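## Task

Pick the wine glass up off the table and hang it inverted on the rack so its stem sits entirely within a curl that was empty, with the glass touching only the wire. It counts as failed if the glass is tossed or let fall from higher than about a thumb's length, if any glass tips over while no gripper holds it, or if it takes a knock as hard as such a fall. The glass already on the rack must still hang upright in its own curl at the end.

## Robot and tools

Robot: two six-joint arms, left_arm and right_arm, each with a two-finger parallel gripper and a wrist camera. A third camera, cam_high, looks down from above. All images are 896x504. Camera names: cam_high, cam_left_wrist, cam_right_wrist.

Frame: every reported hand position (metres) and orientation (quat_wxyz) is in the scene frame. Its origin is at table-top height, halfway between the arm bases; +z points up, +x points out across the table, and left_arm is on the +y side (image left/right need not match). Calibrated bases: left_arm at (+0.008, +0.372, 0), right_arm at (-0.006, -0.344, 0). end_effector_position is the point between the finger pads, about 1 cm short of the fingertips; fingers point along the gripper's +z and close along its y. Reported hand poses may be wrong by a few cm, more when reaching far.

Row layout (used by every moving tool): one list of 14 numbers covering both arms, each in [-1, 1]. First 7 are left_arm, next 7 right_arm. Inside each 7: shoulder, elbow, wrist roll, wrist pitch, waist, wrist yaw, then gripper opening. Follow this order only. The six joint numbers are offsets, not poses: they are added to the arm's Joint targets as they stood when the action (or move) began, not to the previous row. Scale: 1.0 equals 2.224 rad for shoulder, elbow and waist, and 8.485 rad for wrist roll, wrist pitch and wrist yaw. The opening number is absolute: +1 fully open, -1 shut. An arm you want to leave alone gets 0 offsets and its current opening command repeated (0 there means half-open, not unchanged).

Joint ranges (rad): waist -2.618..3.054, shoulder 0..3.142, elbow 0..3.142, wrist pitch -1.571..1.571, wrist yaw -1.571..1.571, wrist roll -2.094..2.094. Requests more than 0.059 rad beyond an end are refused for both arms; true ends may differ by up to 0.059. A result line "joint sent to its limit" means a joint was clipped there.

Tools:
- execute_actions(actions, cameras): actions is a list of actions; each action is a list of up to 15 rows, one per 1/30 s step, the last row held to fill 15 steps. An empty list just reports state and images. cameras picks images ([] for none, omitted for all).
- move(target, speed, blend, opening_speed, blocking, cameras): target is one 14-number row or a list of up to 15 rows; all rows are offsets from the same starting Joint targets. speed is rad/s for the joint with the longest travel, 0.01 to 12.57, default 0.5, one value or one per row. blend (rad) rounds corners between listed rows; 0 stops at each. opening_speed, at least 0.2, sets how fast openings change per second on the -1..+1 scale. blocking=false returns after about 0.5 s while the move continues. Joints move together, so grippers travel on curves and nothing is avoided. The result adds a "move:" line: done, off_target (resting more than 0.035 rad off), moving, held, or fault, and possibly limits=held.
- wait(seconds 0 to 10, cameras): let time pass holding last commands.
- stop(cameras): brake a running move.
- zoom_image(camera, region=[x0,y0,x1,y1] in pixels, at most 504x504): closer look at the latest image of that camera.
- read_manual(section): licence texts only.
- finished_scene(scene): ends scene 1 or 2; irreversible.

Results: Joint positions and Joint velocities give one block per arm in the joint order above (rad, rad/s), each ending with the finger gap in metres (0.093 = fully open) and its rate. Joint targets is what the next offsets count from. grip_measured is the motor opening on the -1..+1 scale: pads meet near -0.94, and each millimetre of object width adds about 0.0208. Commanding roughly 0.24 below an object's width reading gives full grip force; to release, send a value well above that reading. Joint torques are drive outputs (N m), positive toward larger angles, noisy and offset. "joint command not followed" means a clearance check altered targets. "within noise" on velocities means at rest. Motors heat while holding loads or stretching; MOTOR HOT appears at 75 °C, at 90 °C the arm folds up and goes idle, at 100 °C it goes limp.

Motion limits: each joint target can lead its measured angle by at most 0.339 rad (big three) or 2.2 rad (wrist), and targets that would put the gripper over 200 mm from where it is are scaled back, so large offsets need several actions.

Avoid: dropping or flinging a glass from more than about a thumb's length, letting any glass tip over unheld, hitting glasses hard, knocking anything off the table, and collisions or pinches between the two arms (a gripper closing on the other arm's fingers counts). A wrist camera cable resting on something counts as that arm touching it. The finished hung glass must touch only the rack wire. Objects may occasionally be nudged by outside disturbances.

Each tool is called after "Emit:" as name(argument=value, ...), one argument or row to a line, values as JSON.

## Session

Emit:
execute_actions(
  actions=[],
)

Scene clock: 0.00 s.
left_arm: end_effector_position=(+0.3949, +0.3914, +0.0679) grip_measured=+1.000 end_effector_quat_wxyz=(+0.553, -0.018, +0.831, +0.046) | right_arm: end_effector_position=(+0.3796, -0.3360, +0.0912) grip_measured=+1.000 end_effector_quat_wxyz=(+0.551, -0.005, +0.834, +0.033)
Joint names: [shoulder, elbow, wrist roll, wrist pitch, waist, wrist yaw]
Joint positions: left_arm=[1.625 0.355 0.026 0.875 0.015 -0.084 0.093] | right_arm=[1.484 0.388 0.024 0.692 -0.023 -0.067 0.093]
Joint velocities: within noise
Joint torques (N m): no reading
Heat: left arm: 34 °C; right arm: 37 °C.
Joint targets: left_arm=[1.615 0.364 0.027 0.885 0.015 -0.084] | right_arm=[1.478 0.396 0.024 0.694 -0.023 -0.067]
Tool commands: left_gripper/opening=+1.0 right_gripper/opening=+1.0

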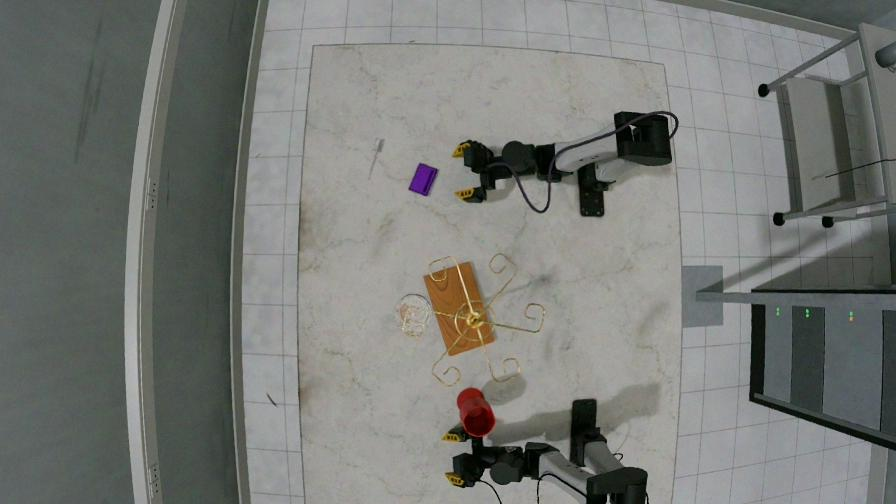

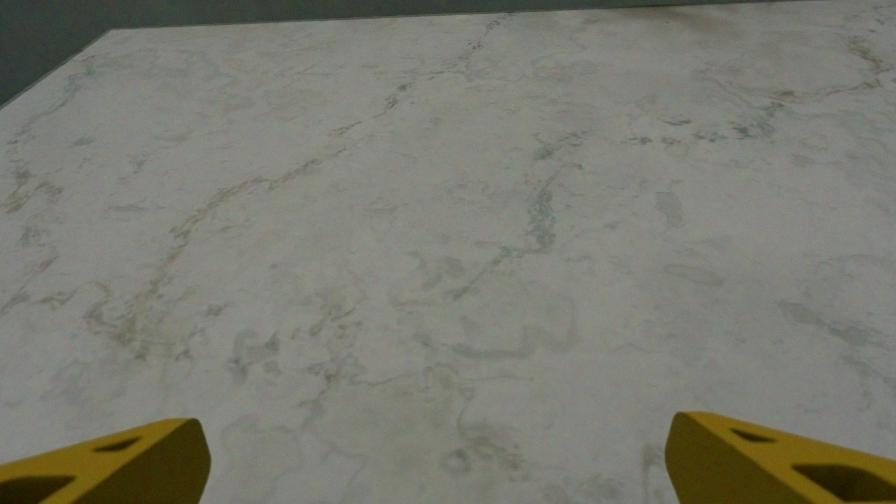

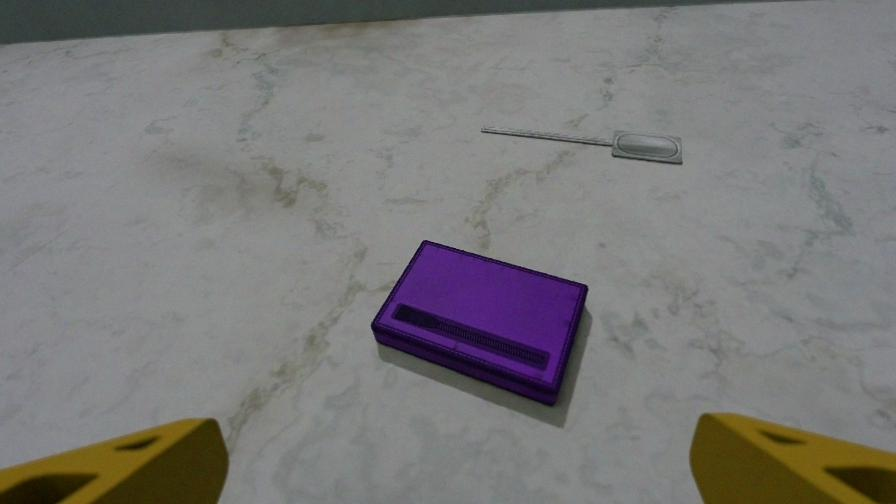

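Emit:
zoom_image(
  camera="cam_high",
  region=[370, 220, 580, 400],
)

Emit:
zoom_image(
  camera="cam_high",
  region=[380, 370, 620, 504],
)

Scaled by 2.400 from the camera's 896x504 image, which has a finer 1280x720 frame.

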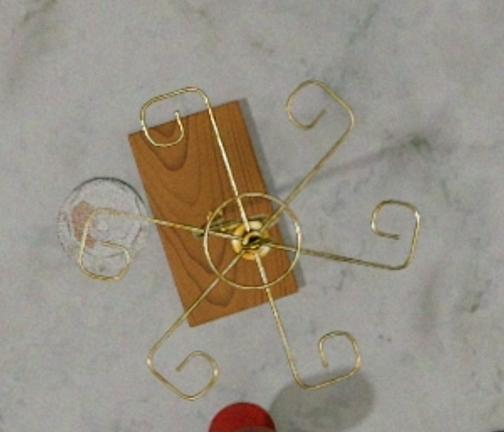

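Scaled by 2.100 from the camera's 896x504 image, which has a finer 1280x720 frame.

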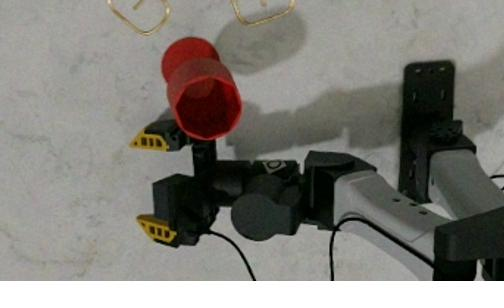

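Emit:
move(
  target=[
    [-0.3004, 0.1637, 0.0675, -0.1728, 0.1506, 0.0924, 1, 0.0414, 0.40, -0.03, -0.12, 0.0, -0.05, 1],
    [-0.1263, -0.0072, 0.1382, -0.1295, 0.2491, 0.1867, 1, 0.0414, 0.5238, -0.0618, -0.1397, 0.0103, -0.1689, 1],
  ],
  speed=1.0,
  blend=0.2,
)

Scene clock: 455.20 s.
left_arm: end_effector_position=(+0.2455, +0.3234, +0.1176) grip_measured=+1.000 end_effector_quat_wxyz=(+0.594, +0.337, +0.654, -0.325) | right_arm: end_effector_position=(+0.3342, -0.1735, +0.3871) grip_measured=+1.000 end_effector_quat_wxyz=(+0.501, -0.488, +0.531, +0.478)
Joint names: [shoulder, elbow, wrist roll, wrist pitch, waist, wrist yaw]
Joint positions: left_arm=[1.329 0.354 1.183 -0.233 0.564 1.482 0.093] | right_arm=[1.562 1.532 -0.489 -0.479 -0.006 -1.487 0.093]
Joint velocities: within noise
Joint torques (N m): left_arm=[-2.8 3.44 0.15 0.87 0.09 0.59] | right_arm=[-6.2 8.32 -0.24 1.04 0.43 -0.59]
Heat: left arm: 51 °C; right arm: 42 °C.
Joint targets: left_arm=[1.334 0.348 1.199 -0.214 0.569 1.500] | right_arm=[1.570 1.561 -0.500 -0.491 0.000 -1.501]
move: done
camera_calibration:
cam_left_wrist: T_world_to_cam=[[-0.833564, -0.5522, 0.0156747, 0.382675], [-0.279056, 0.396418, -0.874632, 0.0834274], [0.476758, -0.733436, -0.484535, 0.257724], [0, 0, 0, 1]] pos_world=[0.219393, 0.367265, 0.191846]
cam_right_wrist: T_world_to_cam=[[0.995337, -0.0773519, -0.0576223, -0.322075], [-0.0859004, -0.439135, -0.894305, 0.338919], [0.0438722, 0.895085, -0.443732, 0.390181], [0, 0, 0, 1]] pos_world=[0.332568, -0.225327, 0.457674]

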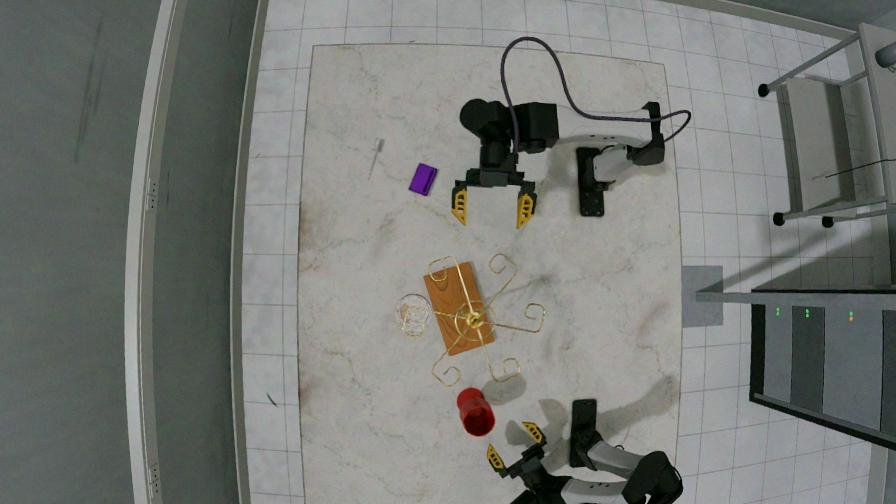

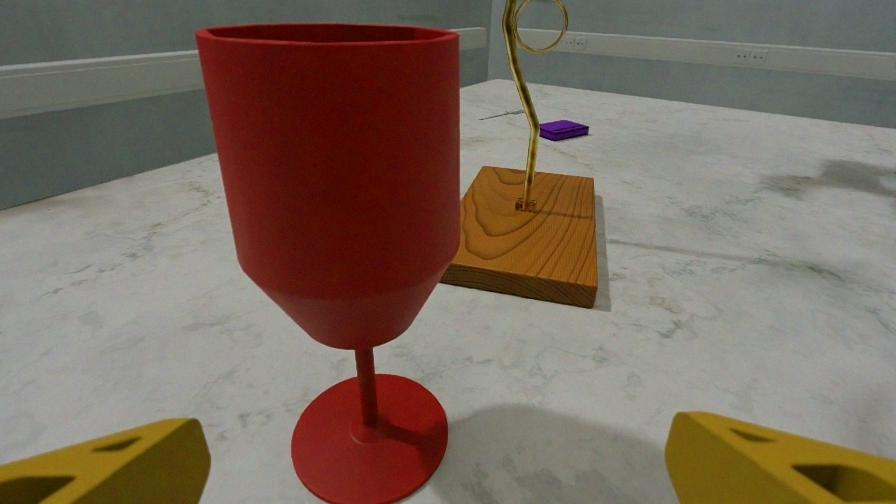

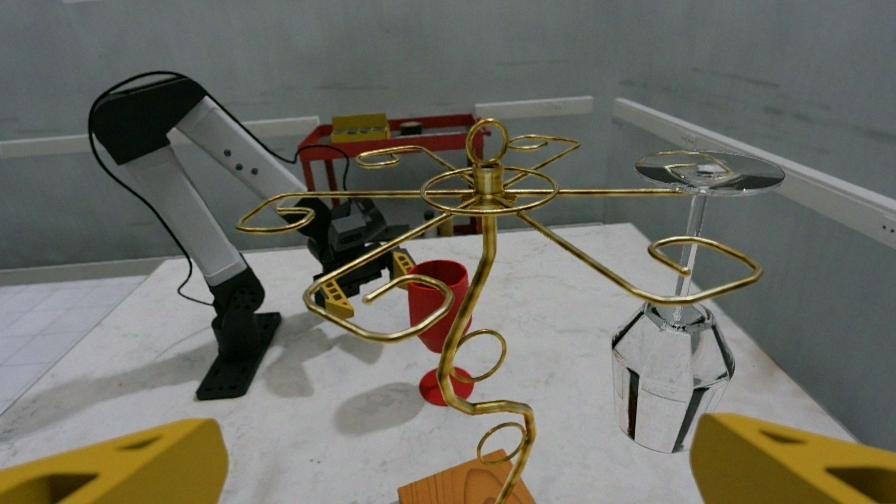

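Emit:
zoom_image(
  camera="cam_high",
  region=[425, 350, 530, 410],
)

Emit:
zoom_image(
  camera="cam_high",
  region=[385, 280, 490, 350],
)

Emit:
zoom_image(
  camera="cam_right_wrist",
  region=[330, 100, 800, 350],
)

Scaled by 4.800 from the camera's 896x504 image, which has a finer 1280x720 frame.

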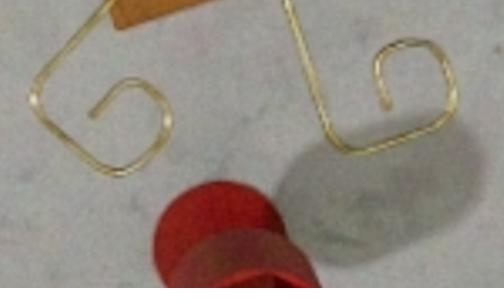

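Scaled by 4.800 from the camera's 896x504 image, which has a finer 1280x720 frame.

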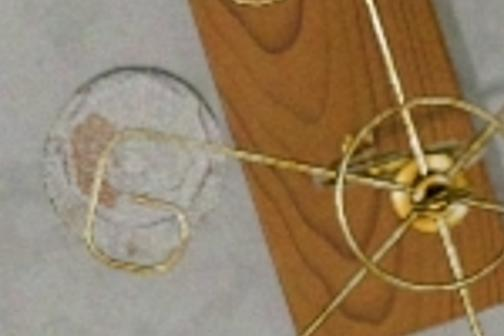

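Scaled by 1.072 from the camera's 896x504 image, which has a finer 1280x720 frame.

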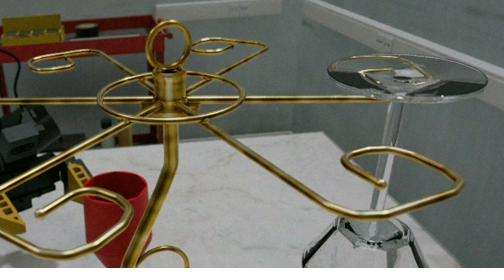

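Emit:
move(
  target=[
    [0.0468, 0.0933, 0.0001, -0.0122, 0.0013, 0.0071, 1, 0, 0, 0, 0, 0, 0, 1],
    [0.1217, 0.1633, 0.0001, -0.0109, -0.0750, 0.0071, 1, 0, 0, 0, 0, 0, 0, 1],
  ],
  speed=0.5,
  blend=0.04,
  cameras=["cam_left_wrist", "cam_right_wrist"],
)

Scene clock: 728.20 s.
left_arm: end_effector_position=(+0.3054, +0.3162, +0.1464) grip_measured=+1.000 end_effector_quat_wxyz=(+0.578, +0.382, +0.606, -0.390) | right_arm: end_effector_position=(+0.3340, -0.1734, +0.3872) grip_measured=+1.000 end_effector_quat_wxyz=(+0.501, -0.488, +0.531, +0.479)
Joint names: [shoulder, elbow, wrist roll, wrist pitch, waist, wrist yaw]
Joint positions: left_arm=[1.598 0.685 1.185 -0.304 0.406 1.543 0.093] | right_arm=[1.562 1.532 -0.489 -0.48 -0.006 -1.488 0.093]
Joint velocities: within noise
Joint torques (N m): left_arm=[-5.75 6.31 0.07 0.67 -0.69 0.66] | right_arm=[-6.27 8.51 -0.26 1.05 0.44 -0.61]
Heat: left arm: 34 °C; right arm: 47 °C.
Joint targets: left_arm=[1.605 0.711 1.200 -0.307 0.403 1.560] | right_arm=[1.570 1.561 -0.500 -0.491 0.000 -1.500]
move: done
camera_calibration:
cam_left_wrist: T_world_to_cam=[[-0.918963, -0.393729, 0.0220074, 0.403186], [-0.189378, 0.391681, -0.900401, 0.106043], [0.345894, -0.831603, -0.434504, 0.301429], [0, 0, 0, 1]] pos_world=[0.286333, 0.36788, 0.21758]
cam_right_wrist: T_world_to_cam=[[0.995419, -0.0762966, -0.0576112, -0.321767], [-0.0854043, -0.438799, -0.894518, 0.33892], [0.042969, 0.89534, -0.443305, 0.390347], [0, 0, 0, 1]] pos_world=[0.332466, -0.225326, 0.457676]
Images, in order (width x height): cam_left_wrist 896x504, cam_right_wrist 896x504.

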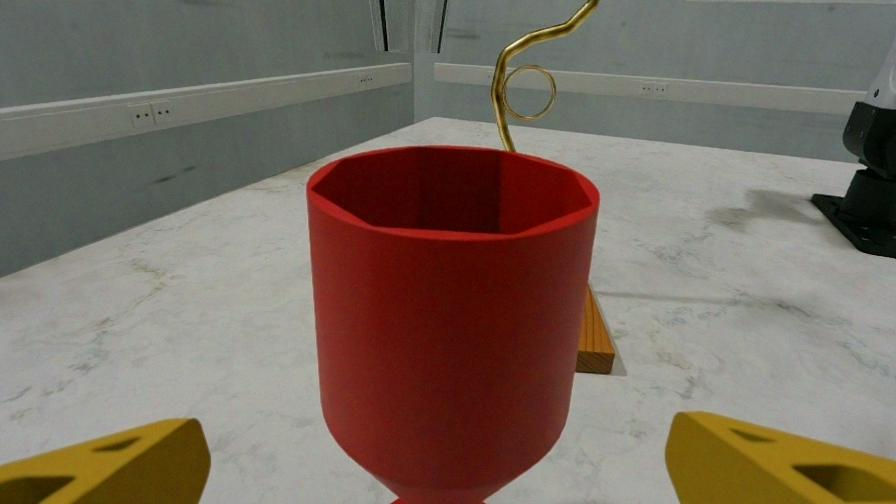

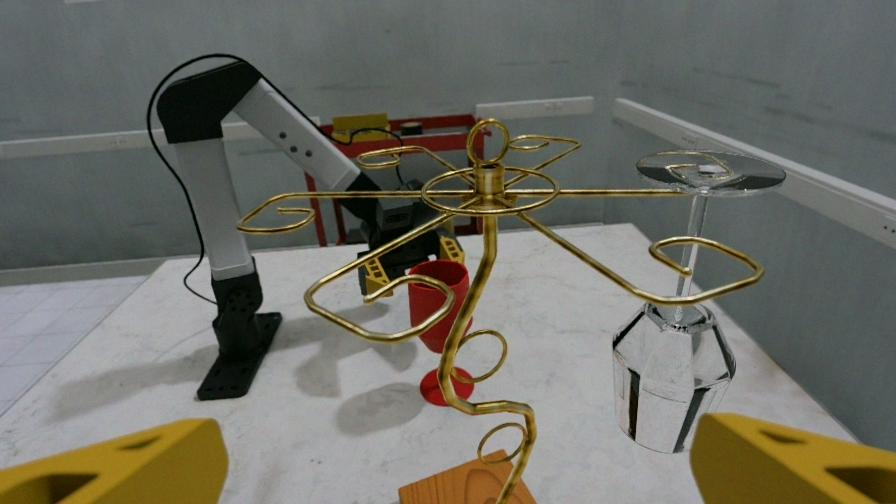

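Emit:
move(
  target=[0.0473, 0.0528, 0.0038, -0.0013, -0.0508, 0.0, 1, 0, 0, 0, 0, 0, 0, 1],
  speed=0.3,
  cameras=["cam_left_wrist"],
)

Scene clock: 788.77 s.
left_arm: end_effector_position=(+0.3255, +0.2914, +0.1472) grip_measured=+1.000 end_effector_quat_wxyz=(+0.563, +0.425, +0.576, -0.413) | right_arm: end_effector_position=(+0.3339, -0.1734, +0.3872) grip_measured=+1.000 end_effector_quat_wxyz=(+0.500, -0.488, +0.531, +0.479)
Joint names: [shoulder, elbow, wrist roll, wrist pitch, waist, wrist yaw]
Joint positions: left_arm=[1.702 0.802 1.216 -0.313 0.293 1.544 0.093] | right_arm=[1.562 1.532 -0.489 -0.48 -0.006 -1.488 0.093]
Joint velocities: within noise
Joint torques (N m): left_arm=[-6.52 6.12 0.16 0.62 -0.49 0.64] | right_arm=[-6.34 8.32 -0.21 1.03 0.5 -0.58]
Heat: left arm: 36 °C; right arm: 47 °C.
Joint targets: left_arm=[1.710 0.829 1.232 -0.317 0.290 1.560] | right_arm=[1.570 1.561 -0.500 -0.491 0.000 -1.501]
move: done
camera_calibration:
cam_left_wrist: T_world_to_cam=[[-0.958144, -0.286055, -0.0115622, 0.398177], [-0.114066, 0.418485, -0.901032, 0.0880042], [0.262583, -0.862, -0.433598, 0.310069], [0, 0, 0, 1]] pos_world=[0.31013, 0.344351, 0.218344]
Images, in order (width x height): cam_left_wrist 896x504.

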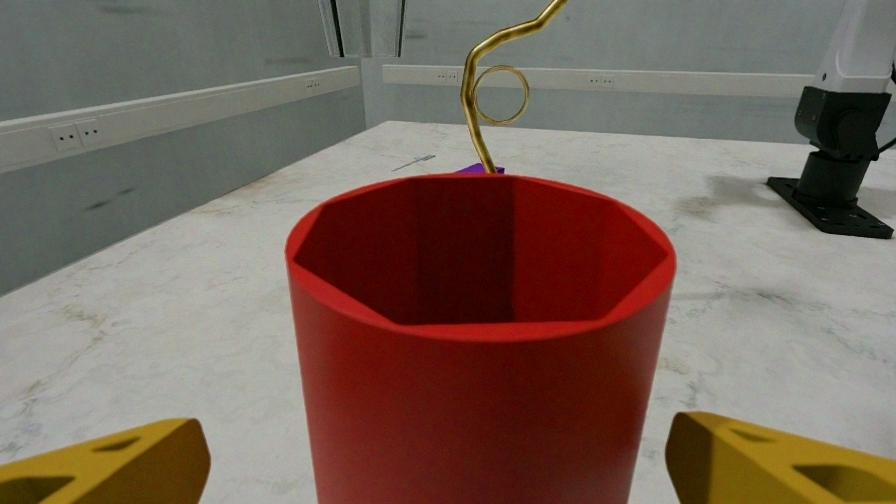

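Emit:
move(
  target=[-0.0119, -0.0141, 0.0, 0.0004, -0.0003, 0.001, 1, 0, 0, 0, 0, 0, 0, 1],
  speed=0.3,
  cameras=["cam_left_wrist"],
)

Scene clock: 834.07 s.
left_arm: end_effector_position=(+0.3250, +0.2912, +0.1483) grip_measured=+1.000 end_effector_quat_wxyz=(+0.564, +0.425, +0.574, -0.415) | right_arm: end_effector_position=(+0.3339, -0.1734, +0.3872) grip_measured=+1.000 end_effector_quat_wxyz=(+0.500, -0.488, +0.531, +0.479)
Joint names: [shoulder, elbow, wrist roll, wrist pitch, waist, wrist yaw]
Joint positions: left_arm=[1.702 0.802 1.216 -0.315 0.293 1.551 0.093] | right_arm=[1.562 1.532 -0.489 -0.48 -0.006 -1.488 0.093]
Joint velocities: within noise
Joint torques (N m): left_arm=[-9.09 3.86 0.14 0.67 -0.75 0.66] | right_arm=[-6.16 8.47 -0.22 1.06 0.34 -0.61]
Heat: left arm: 36 °C; right arm: 48 °C.
Joint targets: left_arm=[1.684 0.797 1.232 -0.314 0.289 1.569] | right_arm=[1.570 1.561 -0.500 -0.491 0.000 -1.501]
move: done
camera_calibration:
cam_left_wrist: T_world_to_cam=[[-0.958796, -0.283877, -0.0111797, 0.397253], [-0.111768, 0.413091, -0.903805, 0.0902254], [0.261187, -0.865315, -0.427798, 0.311037], [0, 0, 0, 1]] pos_world=[0.30973, 0.344644, 0.219048]
Images, in order (width x height): cam_left_wrist 896x504.

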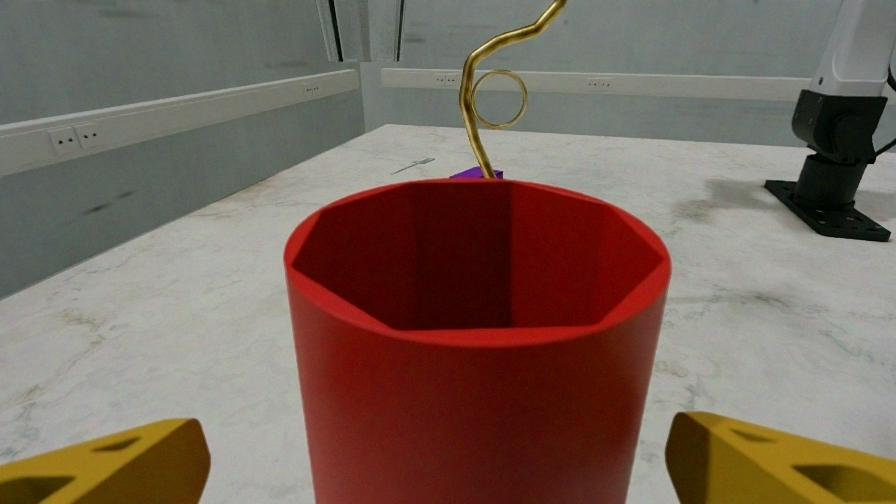

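Emit:
move(
  target=[-0.0135, -0.0137, 0.0, 0.0, -0.0003, 0.0, 1, 0, 0, 0, 0, 0, 0, 1],
  speed=0.3,
  cameras=["cam_left_wrist"],
)

Scene clock: 877.23 s.
left_arm: end_effector_position=(+0.3185, +0.2892, +0.1465) grip_measured=+1.000 end_effector_quat_wxyz=(+0.562, +0.421, +0.575, -0.419) | right_arm: end_effector_position=(+0.3339, -0.1734, +0.3872) grip_measured=+1.000 end_effector_quat_wxyz=(+0.500, -0.488, +0.531, +0.479)
Joint names: [shoulder, elbow, wrist roll, wrist pitch, waist, wrist yaw]
Joint positions: left_arm=[1.686 0.775 1.216 -0.315 0.293 1.553 0.093] | right_arm=[1.562 1.532 -0.489 -0.48 -0.006 -1.488 0.093]
Joint velocities: within noise
Joint torques (N m): left_arm=[-10.28 3.38 0.06 0.64 -0.72 0.66] | right_arm=[-6.05 8.32 -0.21 1.02 0.5 -0.63]
Heat: left arm: 38 °C; right arm: 48 °C.
Joint targets: left_arm=[1.654 0.767 1.232 -0.314 0.288 1.569] | right_arm=[1.570 1.561 -0.500 -0.491 0.000 -1.501]
move: done
camera_calibration:
cam_left_wrist: T_world_to_cam=[[-0.959003, -0.283396, -0.000129287, 0.388711], [-0.120754, 0.409041, -0.904491, 0.0928636], [0.256382, -0.867394, -0.426493, 0.312277], [0, 0, 0, 1]] pos_world=[0.303926, 0.343042, 0.217229]
Images, in order (width x height): cam_left_wrist 896x504.

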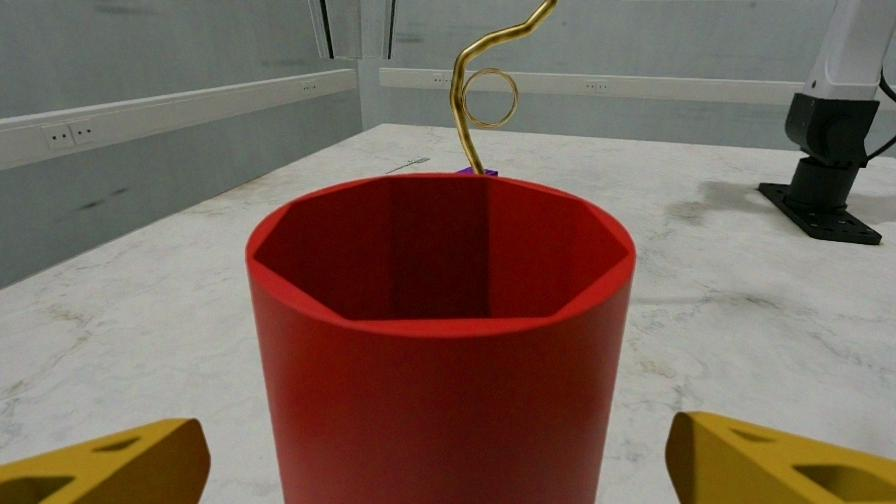

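Emit:
move(
  target=[
    [0.0162, 0.0126, 0.0, 0.0, 0.0, 0.0, 1, 0, 0, 0, 0, 0, 0, 1],
    [0.0477, 0.0504, 0.0, -0.0012, -0.0481, 0.0, 1, 0, 0, 0, 0, 0, 0, 1],
  ],
  speed=0.2,
  cameras=["cam_left_wrist"],
)

Scene clock: 904.00 s.
left_arm: end_effector_position=(+0.3268, +0.2596, +0.1465) grip_measured=+1.000 end_effector_quat_wxyz=(+0.540, +0.454, +0.550, -0.447) | right_arm: end_effector_position=(+0.3339, -0.1734, +0.3872) grip_measured=+1.000 end_effector_quat_wxyz=(+0.500, -0.488, +0.531, +0.479)
Joint names: [shoulder, elbow, wrist roll, wrist pitch, waist, wrist yaw]
Joint positions: left_arm=[1.751 0.852 1.217 -0.32 0.184 1.553 0.093] | right_arm=[1.562 1.532 -0.489 -0.48 -0.006 -1.488 0.093]
Joint velocities: within noise
Joint torques (N m): left_arm=[-7.02 6.28 0.13 0.57 -0.72 0.68] | right_arm=[-6.32 8.55 -0.23 1.03 0.34 -0.62]
Heat: left arm: 40 °C; right arm: 48 °C.
Joint targets: left_arm=[1.760 0.879 1.233 -0.324 0.181 1.569] | right_arm=[1.570 1.561 -0.500 -0.491 0.000 -1.501]
move: done
camera_calibration:
cam_left_wrist: T_world_to_cam=[[-0.984, -0.178045, -0.00661906, 0.370061], [-0.0700529, 0.420786, -0.904451, 0.0863492], [0.163818, -0.889516, -0.426526, 0.320479], [0, 0, 0, 1]] pos_world=[0.317689, 0.314624, 0.217241]
Images, in order (width x height): cam_left_wrist 896x504.

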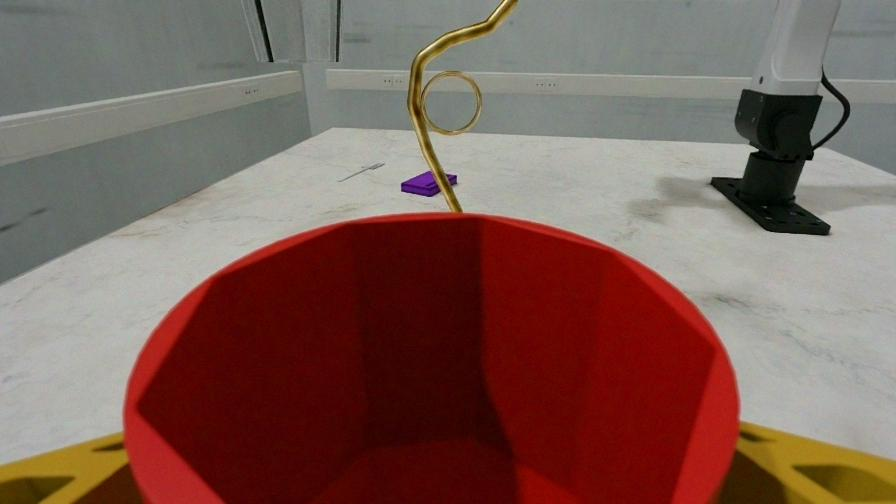

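Emit:
move(
  target=[0, 0, 0, 0, 0, 0, 0.45, 0, 0, 0, 0, 0, 0, 1],
  opening_speed=0.4,
  cameras=["cam_left_wrist"],
)

Scene clock: 990.47 s.
left_arm: end_effector_position=(+0.3267, +0.2596, +0.1465) grip_measured=+0.542 end_effector_quat_wxyz=(+0.540, +0.453, +0.551, -0.448) | right_arm: end_effector_position=(+0.3339, -0.1734, +0.3872) grip_measured=+1.000 end_effector_quat_wxyz=(+0.500, -0.488, +0.531, +0.479)
Joint names: [shoulder, elbow, wrist roll, wrist pitch, waist, wrist yaw]
Joint positions: left_arm=[1.751 0.852 1.217 -0.322 0.184 1.553 0.071] | right_arm=[1.562 1.532 -0.489 -0.48 -0.006 -1.488 0.093]
Joint velocities: within noise
Joint torques (N m): left_arm=[-6.98 6.22 0.05 0.63 -0.81 0.65] | right_arm=[-6.19 8.38 -0.22 1.05 0.36 -0.6]
Heat: left arm: 36 °C; right arm: 49 °C.
Joint targets: left_arm=[1.760 0.879 1.232 -0.324 0.181 1.569] | right_arm=[1.570 1.561 -0.500 -0.491 0.000 -1.501]
move: done
camera_calibration:
cam_left_wrist: T_world_to_cam=[[-0.984023, -0.177969, -0.00512826, 0.369719], [-0.0713502, 0.42057, -0.90445, 0.0867362], [0.163121, -0.889634, -0.426548, 0.320699], [0, 0, 0, 1]] pos_world=[0.317688, 0.314624, 0.217138]
Images, in order (width x height): cam_left_wrist 896x504.

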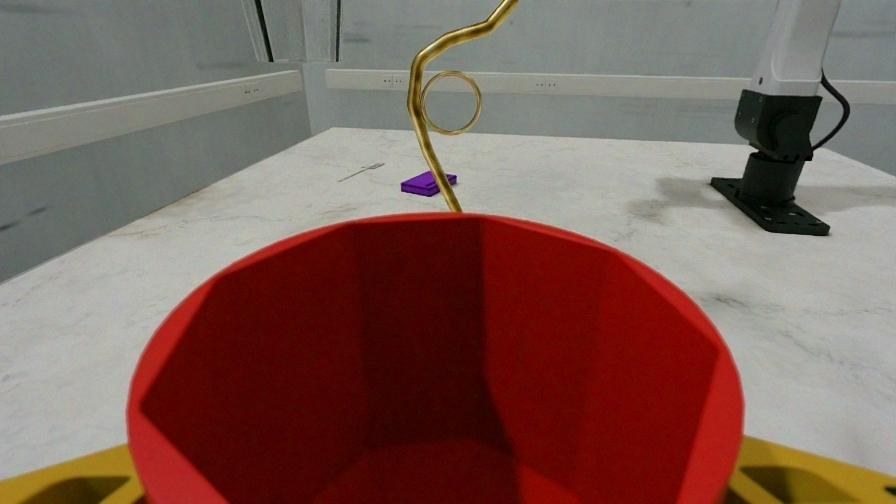

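Emit:
move(
  target=[
    [-0.0135, 0, 0, 0, 0, 0, 0.35, 0, 0, 0, 0, 0, 0, 1],
    [-0.1021, 0.1412, 0, -0.0569, 0, 0, 0.35, 0, 0, 0, 0, 0, 0, 1],
    [-0.1021, 0.1412, -0.3756, -0.0569, -0.1965, 0, 0.35, 0, 0, 0, 0, 0, 0, 1],
  ],
  speed=[0.2, 0.4, 1.0],
  opening_speed=0.5,
  blend=[0, 0.05, 0],
)

Scene clock: 1059.33 s.
left_arm: end_effector_position=(+0.2745, +0.1319, +0.2459) grip_measured=+0.528 end_effector_quat_wxyz=(-0.369, -0.328, +0.688, -0.532) | right_arm: end_effector_position=(+0.3339, -0.1734, +0.3872) grip_measured=+1.000 end_effector_quat_wxyz=(+0.500, -0.488, +0.531, +0.479)
Joint names: [shoulder, elbow, wrist roll, wrist pitch, waist, wrist yaw]
Joint positions: left_arm=[1.562 1.163 -1.571 -0.659 -0.252 1.385 0.071] | right_arm=[1.562 1.532 -0.489 -0.48 -0.006 -1.488 0.093]
Joint velocities: within noise
Joint torques (N m): left_arm=[-10.17 7.62 -4.59 -0.52 -0.84 2.12] | right_arm=[-6.28 8.47 -0.21 1.04 0.65 -0.61]
Heat: left arm: 37 °C; right arm: 49 °C.
Joint targets: left_arm=[1.533 1.193 -1.954 -0.807 -0.256 1.569] | right_arm=[1.570 1.561 -0.500 -0.491 0.000 -1.501]
move: off_target (left_arm); left_arm: the wrist roll is farthest, 0.384 rad from its target
camera_calibration:
cam_left_wrist: T_world_to_cam=[[0.840714, -0.207638, 0.500087, -0.325038], [-0.413735, 0.349478, 0.840648, -0.0990718], [-0.34932, -0.913647, 0.207904, 0.245747], [0, 0, 0, 1]] pos_world=[0.318119, 0.191659, 0.19474]
cam_right_wrist: T_world_to_cam=[[0.995419, -0.0760151, -0.0579825, -0.321433], [-0.0856041, -0.438616, -0.894588, 0.339052], [0.0425702, 0.895454, -0.443114, 0.390422], [0, 0, 0, 1]] pos_world=[0.332364, -0.225325, 0.457676]

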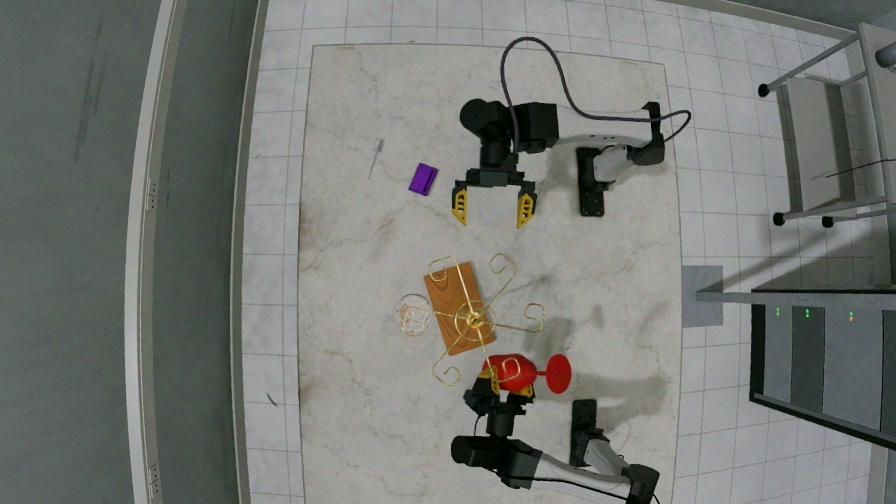

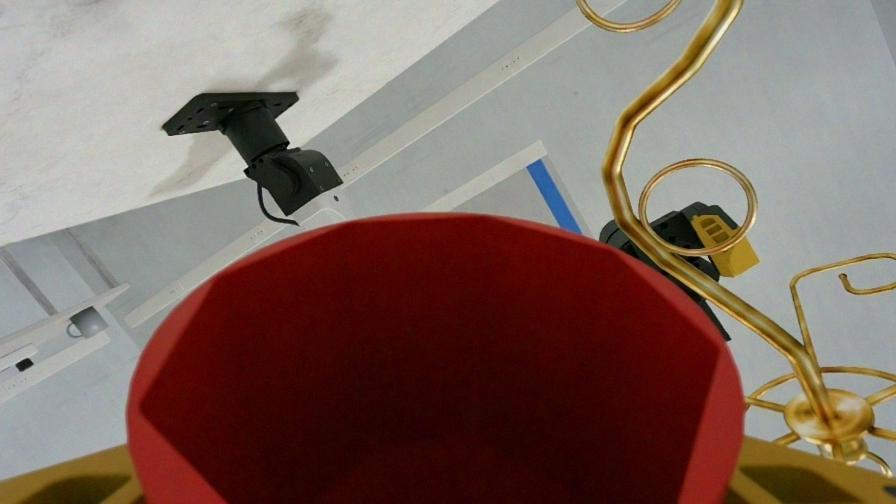

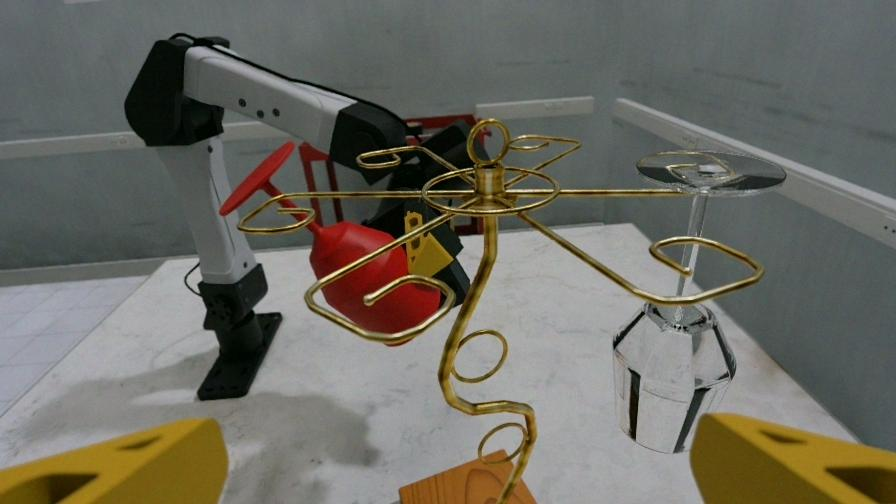

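Emit:
zoom_image(
  camera="cam_right_wrist",
  region=[190, 100, 510, 370],
)

Emit:
zoom_image(
  camera="cam_high",
  region=[430, 300, 610, 450],
)

Scaled by 1.575 from the camera's 896x504 image, which has a finer 1280x720 frame.

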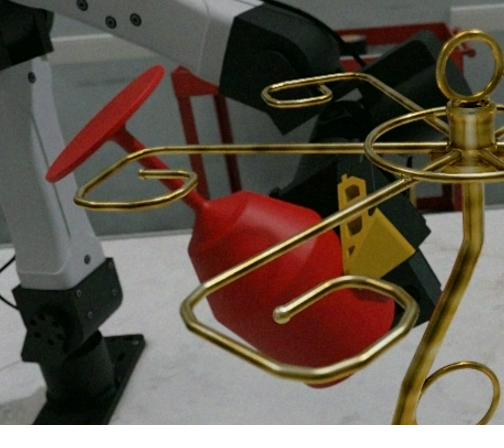

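Scaled by 2.800 from the camera's 896x504 image, which has a finer 1280x720 frame.

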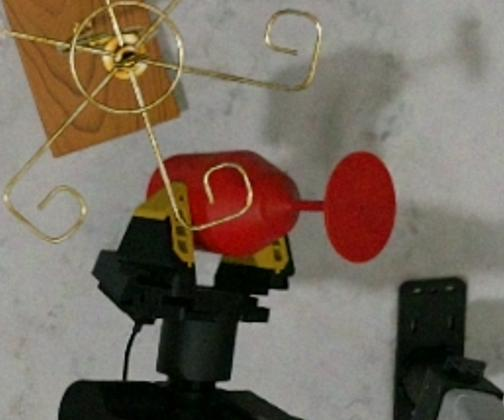

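Emit:
move(
  target=[
    [0, 0, 0.0796, 0, 0.0522, 0, 0.35, 0, 0, 0, 0, 0, 0, 1],
    [0.0998, 0.0589, 0.0796, -0.0699, 0.0522, 0, 0.35, 0, 0, 0, 0, 0, 0, 1],
  ],
  speed=[0.6, 0.5],
)

Scene clock: 1228.73 s.
left_arm: end_effector_position=(+0.2873, +0.1628, +0.2188) grip_measured=+0.528 end_effector_quat_wxyz=(-0.402, -0.373, +0.662, -0.511) | right_arm: end_effector_position=(+0.3339, -0.1734, +0.3872) grip_measured=+1.000 end_effector_quat_wxyz=(+0.500, -0.488, +0.531, +0.479)
Joint names: [shoulder, elbow, wrist roll, wrist pitch, waist, wrist yaw]
Joint positions: left_arm=[1.75 1.291 -1.115 -1.176 -0.144 1.416 0.071] | right_arm=[1.562 1.532 -0.489 -0.48 -0.006 -1.488 0.093]
Joint velocities: within noise
Joint torques (N m): left_arm=[-7.95 7.2 -1.98 -1.9 -0.12 1.87] | right_arm=[-6.31 8.47 -0.18 1.04 0.16 -0.59]
Heat: left arm: 68 °C; right arm: 50 °C.
Joint targets: left_arm=[1.755 1.324 -1.279 -1.400 -0.140 1.569] | right_arm=[1.570 1.561 -0.500 -0.491 0.000 -1.500]
move: off_target (left_arm); left_arm: the wrist pitch is farthest, 0.224 rad from its target
camera_calibration:
cam_left_wrist: T_world_to_cam=[[0.90237, -0.19045, 0.386597, -0.31159], [-0.312355, 0.329024, 0.891167, -0.118622], [-0.296922, -0.924917, 0.237413, 0.264488], [0, 0, 0, 1]] pos_world=[0.322649, 0.224317, 0.163378]
cam_right_wrist: T_world_to_cam=[[0.995419, -0.0760151, -0.0579825, -0.321433], [-0.0856041, -0.438616, -0.894588, 0.339052], [0.0425702, 0.895454, -0.443114, 0.390422], [0, 0, 0, 1]] pos_world=[0.332364, -0.225325, 0.457676]

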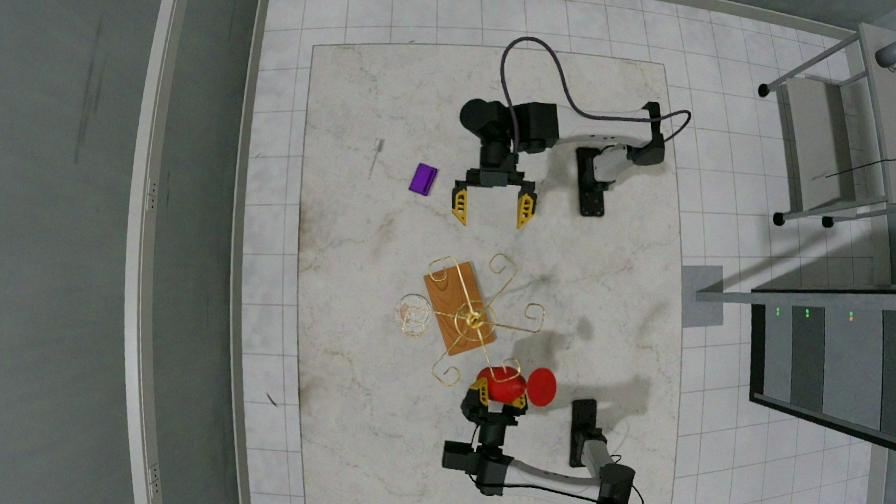

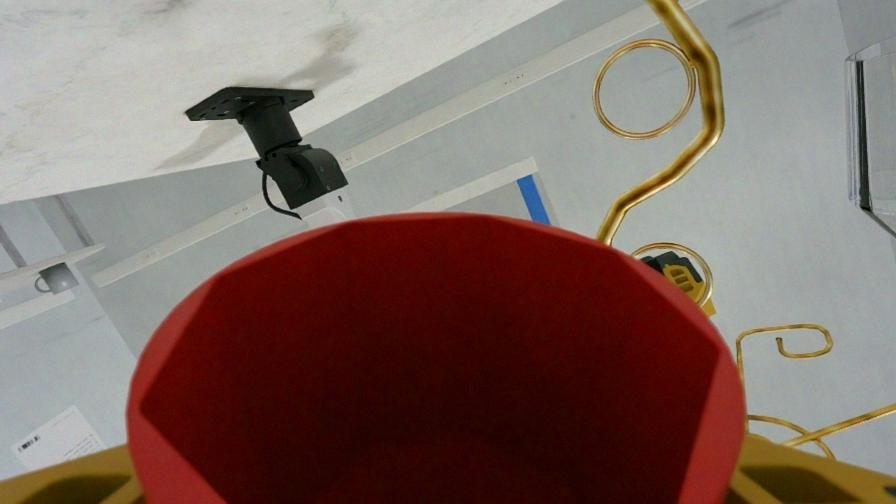

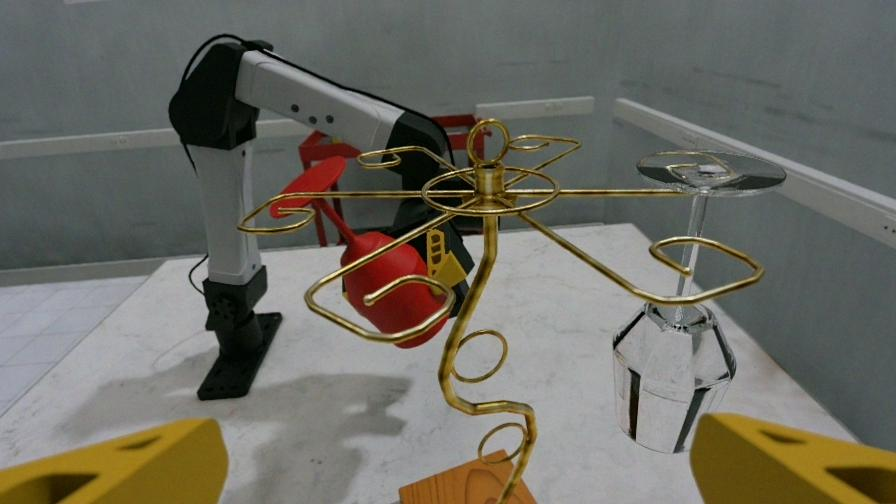

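Emit:
move(
  target=[
    [-0.0998, -0.0589, 0.2959, 0.0699, 0.1443, 0, 0.35, 0, 0, 0, 0, 0, 0, 1],
    [0.0022, -0.2122, 0.2959, 0.1268, 0.1443, 0, 0.35, 0, 0, 0, 0, 0, 0, 1],
  ],
  speed=[1.2, 0.3],
  blend=[0.03, 0],
  cameras=["cam_right_wrist"],
)

Scene clock: 1486.30 s.
left_arm: end_effector_position=(+0.3255, +0.2572, +0.1476) grip_measured=+0.528 end_effector_quat_wxyz=(+0.535, +0.451, +0.551, -0.454) | right_arm: end_effector_position=(+0.3339, -0.1734, +0.3872) grip_measured=+1.000 end_effector_quat_wxyz=(+0.500, -0.488, +0.531, +0.479)
Joint names: [shoulder, elbow, wrist roll, wrist pitch, waist, wrist yaw]
Joint positions: left_arm=[1.751 0.859 1.22 -0.345 0.177 1.554 0.071] | right_arm=[1.562 1.532 -0.489 -0.48 -0.006 -1.488 0.093]
Joint velocities: within noise
Joint torques (N m): left_arm=[-7.32 3.6 0.09 0.84 -0.14 0.62] | right_arm=[-6.23 8.4 -0.23 1 0.42 -0.57]
Heat: left arm: 43 °C; right arm: 51 °C.
Joint targets: left_arm=[1.760 0.852 1.232 -0.324 0.181 1.569] | right_arm=[1.570 1.561 -0.500 -0.491 0.000 -1.500]
move: done
camera_calibration:
cam_right_wrist: T_world_to_cam=[[0.995419, -0.0760151, -0.0579825, -0.321433], [-0.0856041, -0.438616, -0.894588, 0.339052], [0.0425702, 0.895454, -0.443114, 0.390422], [0, 0, 0, 1]] pos_world=[0.332364, -0.225325, 0.457676]
Images, in order (width x height): cam_right_wrist 896x504.

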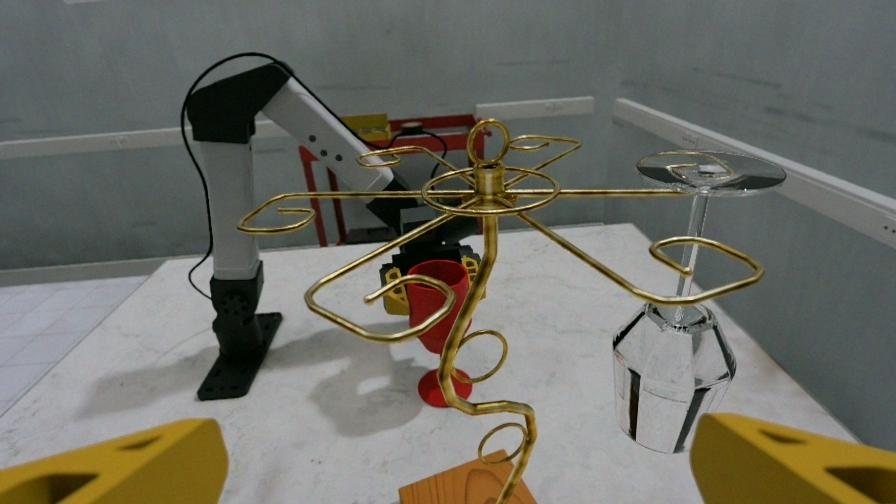

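Emit:
move(
  target=[
    [0, 0, 0, 0, 0, 0, 1, 0, 0, 0, 0, 0, 0, 1],
    [-0.0157, 0, 0, 0, 0, 0, 1, 0, 0, 0, 0, 0, 0, 1],
    [-0.0468, -0.0373, 0, 0, 0.0468, 0, 1, 0, 0, 0, 0, 0, 0, 1],
    [-0.1574, -0.1358, 0, 0, 0.1758, 0, 1, 0, 0, 0, 0, 0, 0, 1],
    [-0.1153, -0.192, -0.385, 0.0316, 0.1758, 0, 1, 0, 0, 0, 0, 0, 0, 1],
  ],
  speed=[0.3, 0.2, 0.25, 0.6, 1.5],
  opening_speed=0.8,
  cameras=["cam_left_wrist", "cam_right_wrist"],
)

Scene clock: 1547.47 s.
left_arm: end_effector_position=(+0.2704, +0.3393, +0.1225) grip_measured=+1.000 end_effector_quat_wxyz=(+0.340, +0.628, -0.336, +0.614) | right_arm: end_effector_position=(+0.3339, -0.1734, +0.3872) grip_measured=+1.000 end_effector_quat_wxyz=(+0.500, -0.488, +0.531, +0.479)
Joint names: [shoulder, elbow, wrist roll, wrist pitch, waist, wrist yaw]
Joint positions: left_arm=[1.495 0.432 -2.025 -0.069 0.568 1.555 0.093] | right_arm=[1.562 1.532 -0.489 -0.48 -0.006 -1.488 0.093]
Joint velocities: within noise
Joint torques (N m): left_arm=[-3.85 3.08 -0.19 0.87 0.1 0.6] | right_arm=[-6.27 8.53 -0.19 1.09 0.43 -0.63]
Heat: left arm: 39 °C; right arm: 52 °C.
Joint targets: left_arm=[1.503 0.425 -2.035 -0.056 0.572 1.569] | right_arm=[1.570 1.561 -0.500 -0.491 0.000 -1.501]
move: done
camera_calibration:
cam_left_wrist: T_world_to_cam=[[0.834006, 0.551728, -0.0054788, -0.410707], [-0.21537, 0.334669, 0.917394, -0.127497], [0.507986, -0.763932, 0.397942, 0.153687], [0, 0, 0, 1]] pos_world=[0.237002, 0.386674, 0.0535559]
cam_right_wrist: T_world_to_cam=[[0.99544, -0.0756961, -0.05804, -0.321335], [-0.0855096, -0.438525, -0.894642, 0.339155], [0.0422689, 0.895525, -0.442999, 0.39053], [0, 0, 0, 1]] pos_world=[0.332364, -0.225325, 0.457776]
Images, in order (width x height): cam_left_wrist 896x504, cam_right_wrist 896x504.

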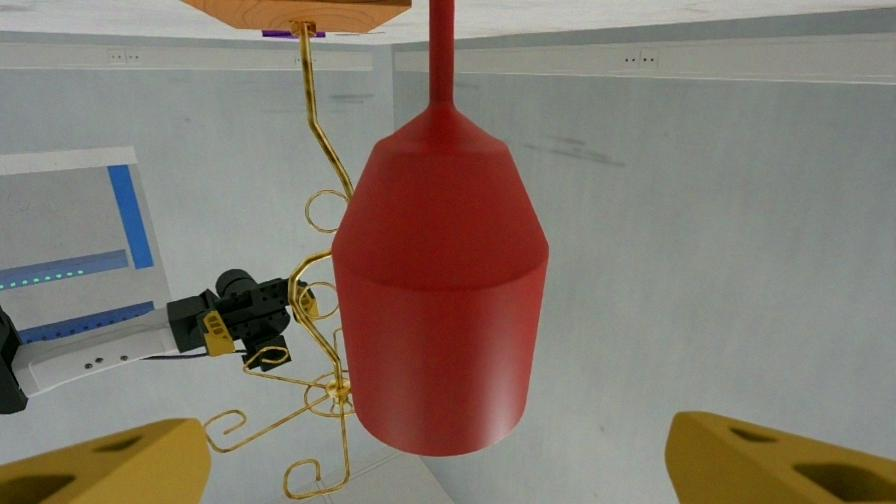

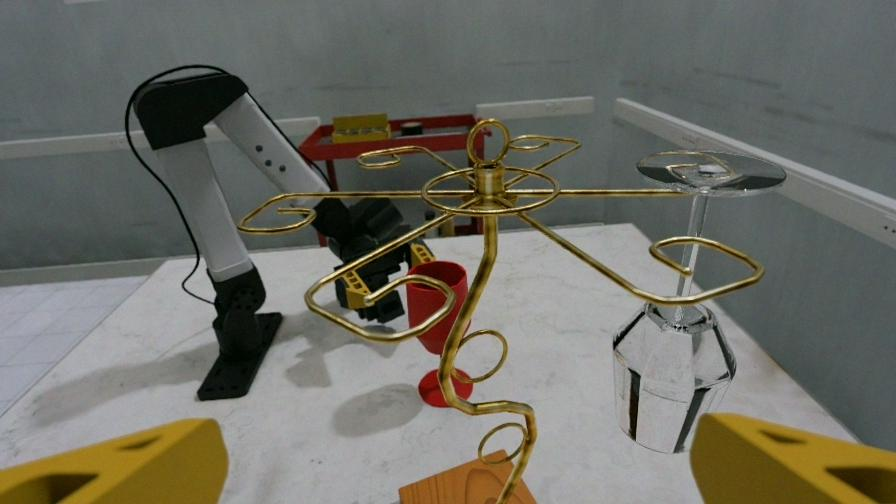

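Emit:
move(
  target=[
    [0, 0.0121, 0, 0, 0, 0, 1, 0, 0, 0, 0, 0, 0, 1],
    [0.0744, 0.0894, 0, 0, -0.0805, 0, 1, 0, 0, 0, 0, 0, 0, 1],
  ],
  speed=[0.3, 0.4],
  cameras=["cam_left_wrist"],
)

Scene clock: 1573.17 s.
left_arm: end_effector_position=(+0.3021, +0.3122, +0.1228) grip_measured=+1.000 end_effector_quat_wxyz=(+0.390, +0.596, -0.390, +0.584) | right_arm: end_effector_position=(+0.3339, -0.1734, +0.3872) grip_measured=+1.000 end_effector_quat_wxyz=(+0.500, -0.488, +0.531, +0.479)
Joint names: [shoulder, elbow, wrist roll, wrist pitch, waist, wrist yaw]
Joint positions: left_arm=[1.66 0.6 -2.026 -0.064 0.397 1.555 0.093] | right_arm=[1.562 1.532 -0.489 -0.48 -0.006 -1.488 0.093]
Joint velocities: within noise
Joint torques (N m): left_arm=[-5.78 5.45 -0.15 0.85 -0.8 0.63] | right_arm=[-6.17 8.47 -0.23 1.01 0.42 -0.59]
Heat: left arm: 38 °C; right arm: 52 °C.
Joint targets: left_arm=[1.669 0.623 -2.035 -0.056 0.393 1.569] | right_arm=[1.570 1.561 -0.500 -0.491 0.000 -1.501]
move: done
camera_calibration:
cam_left_wrist: T_world_to_cam=[[0.915694, 0.401876, 0.000246462, -0.400789], [-0.16015, 0.364348, 0.917389, -0.137808], [0.368587, -0.840087, 0.397992, 0.18261], [0, 0, 0, 1]] pos_world=[0.277623, 0.364686, 0.0538452]
Images, in order (width x height): cam_left_wrist 896x504.

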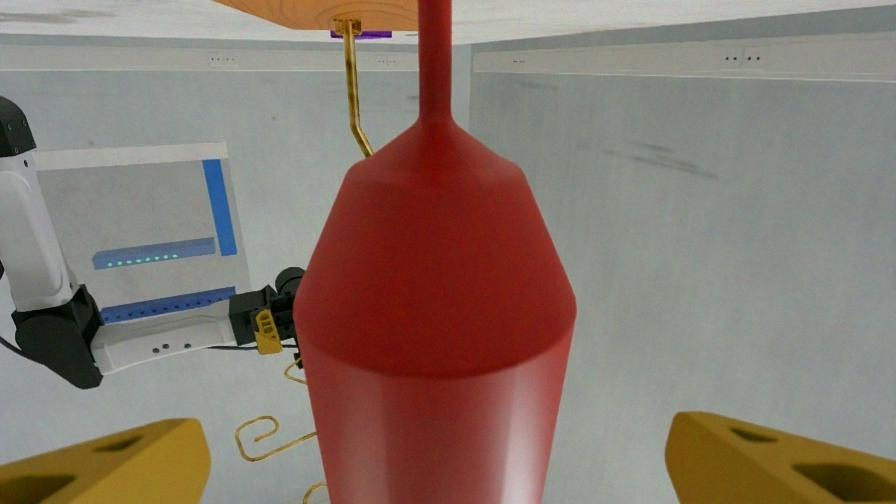

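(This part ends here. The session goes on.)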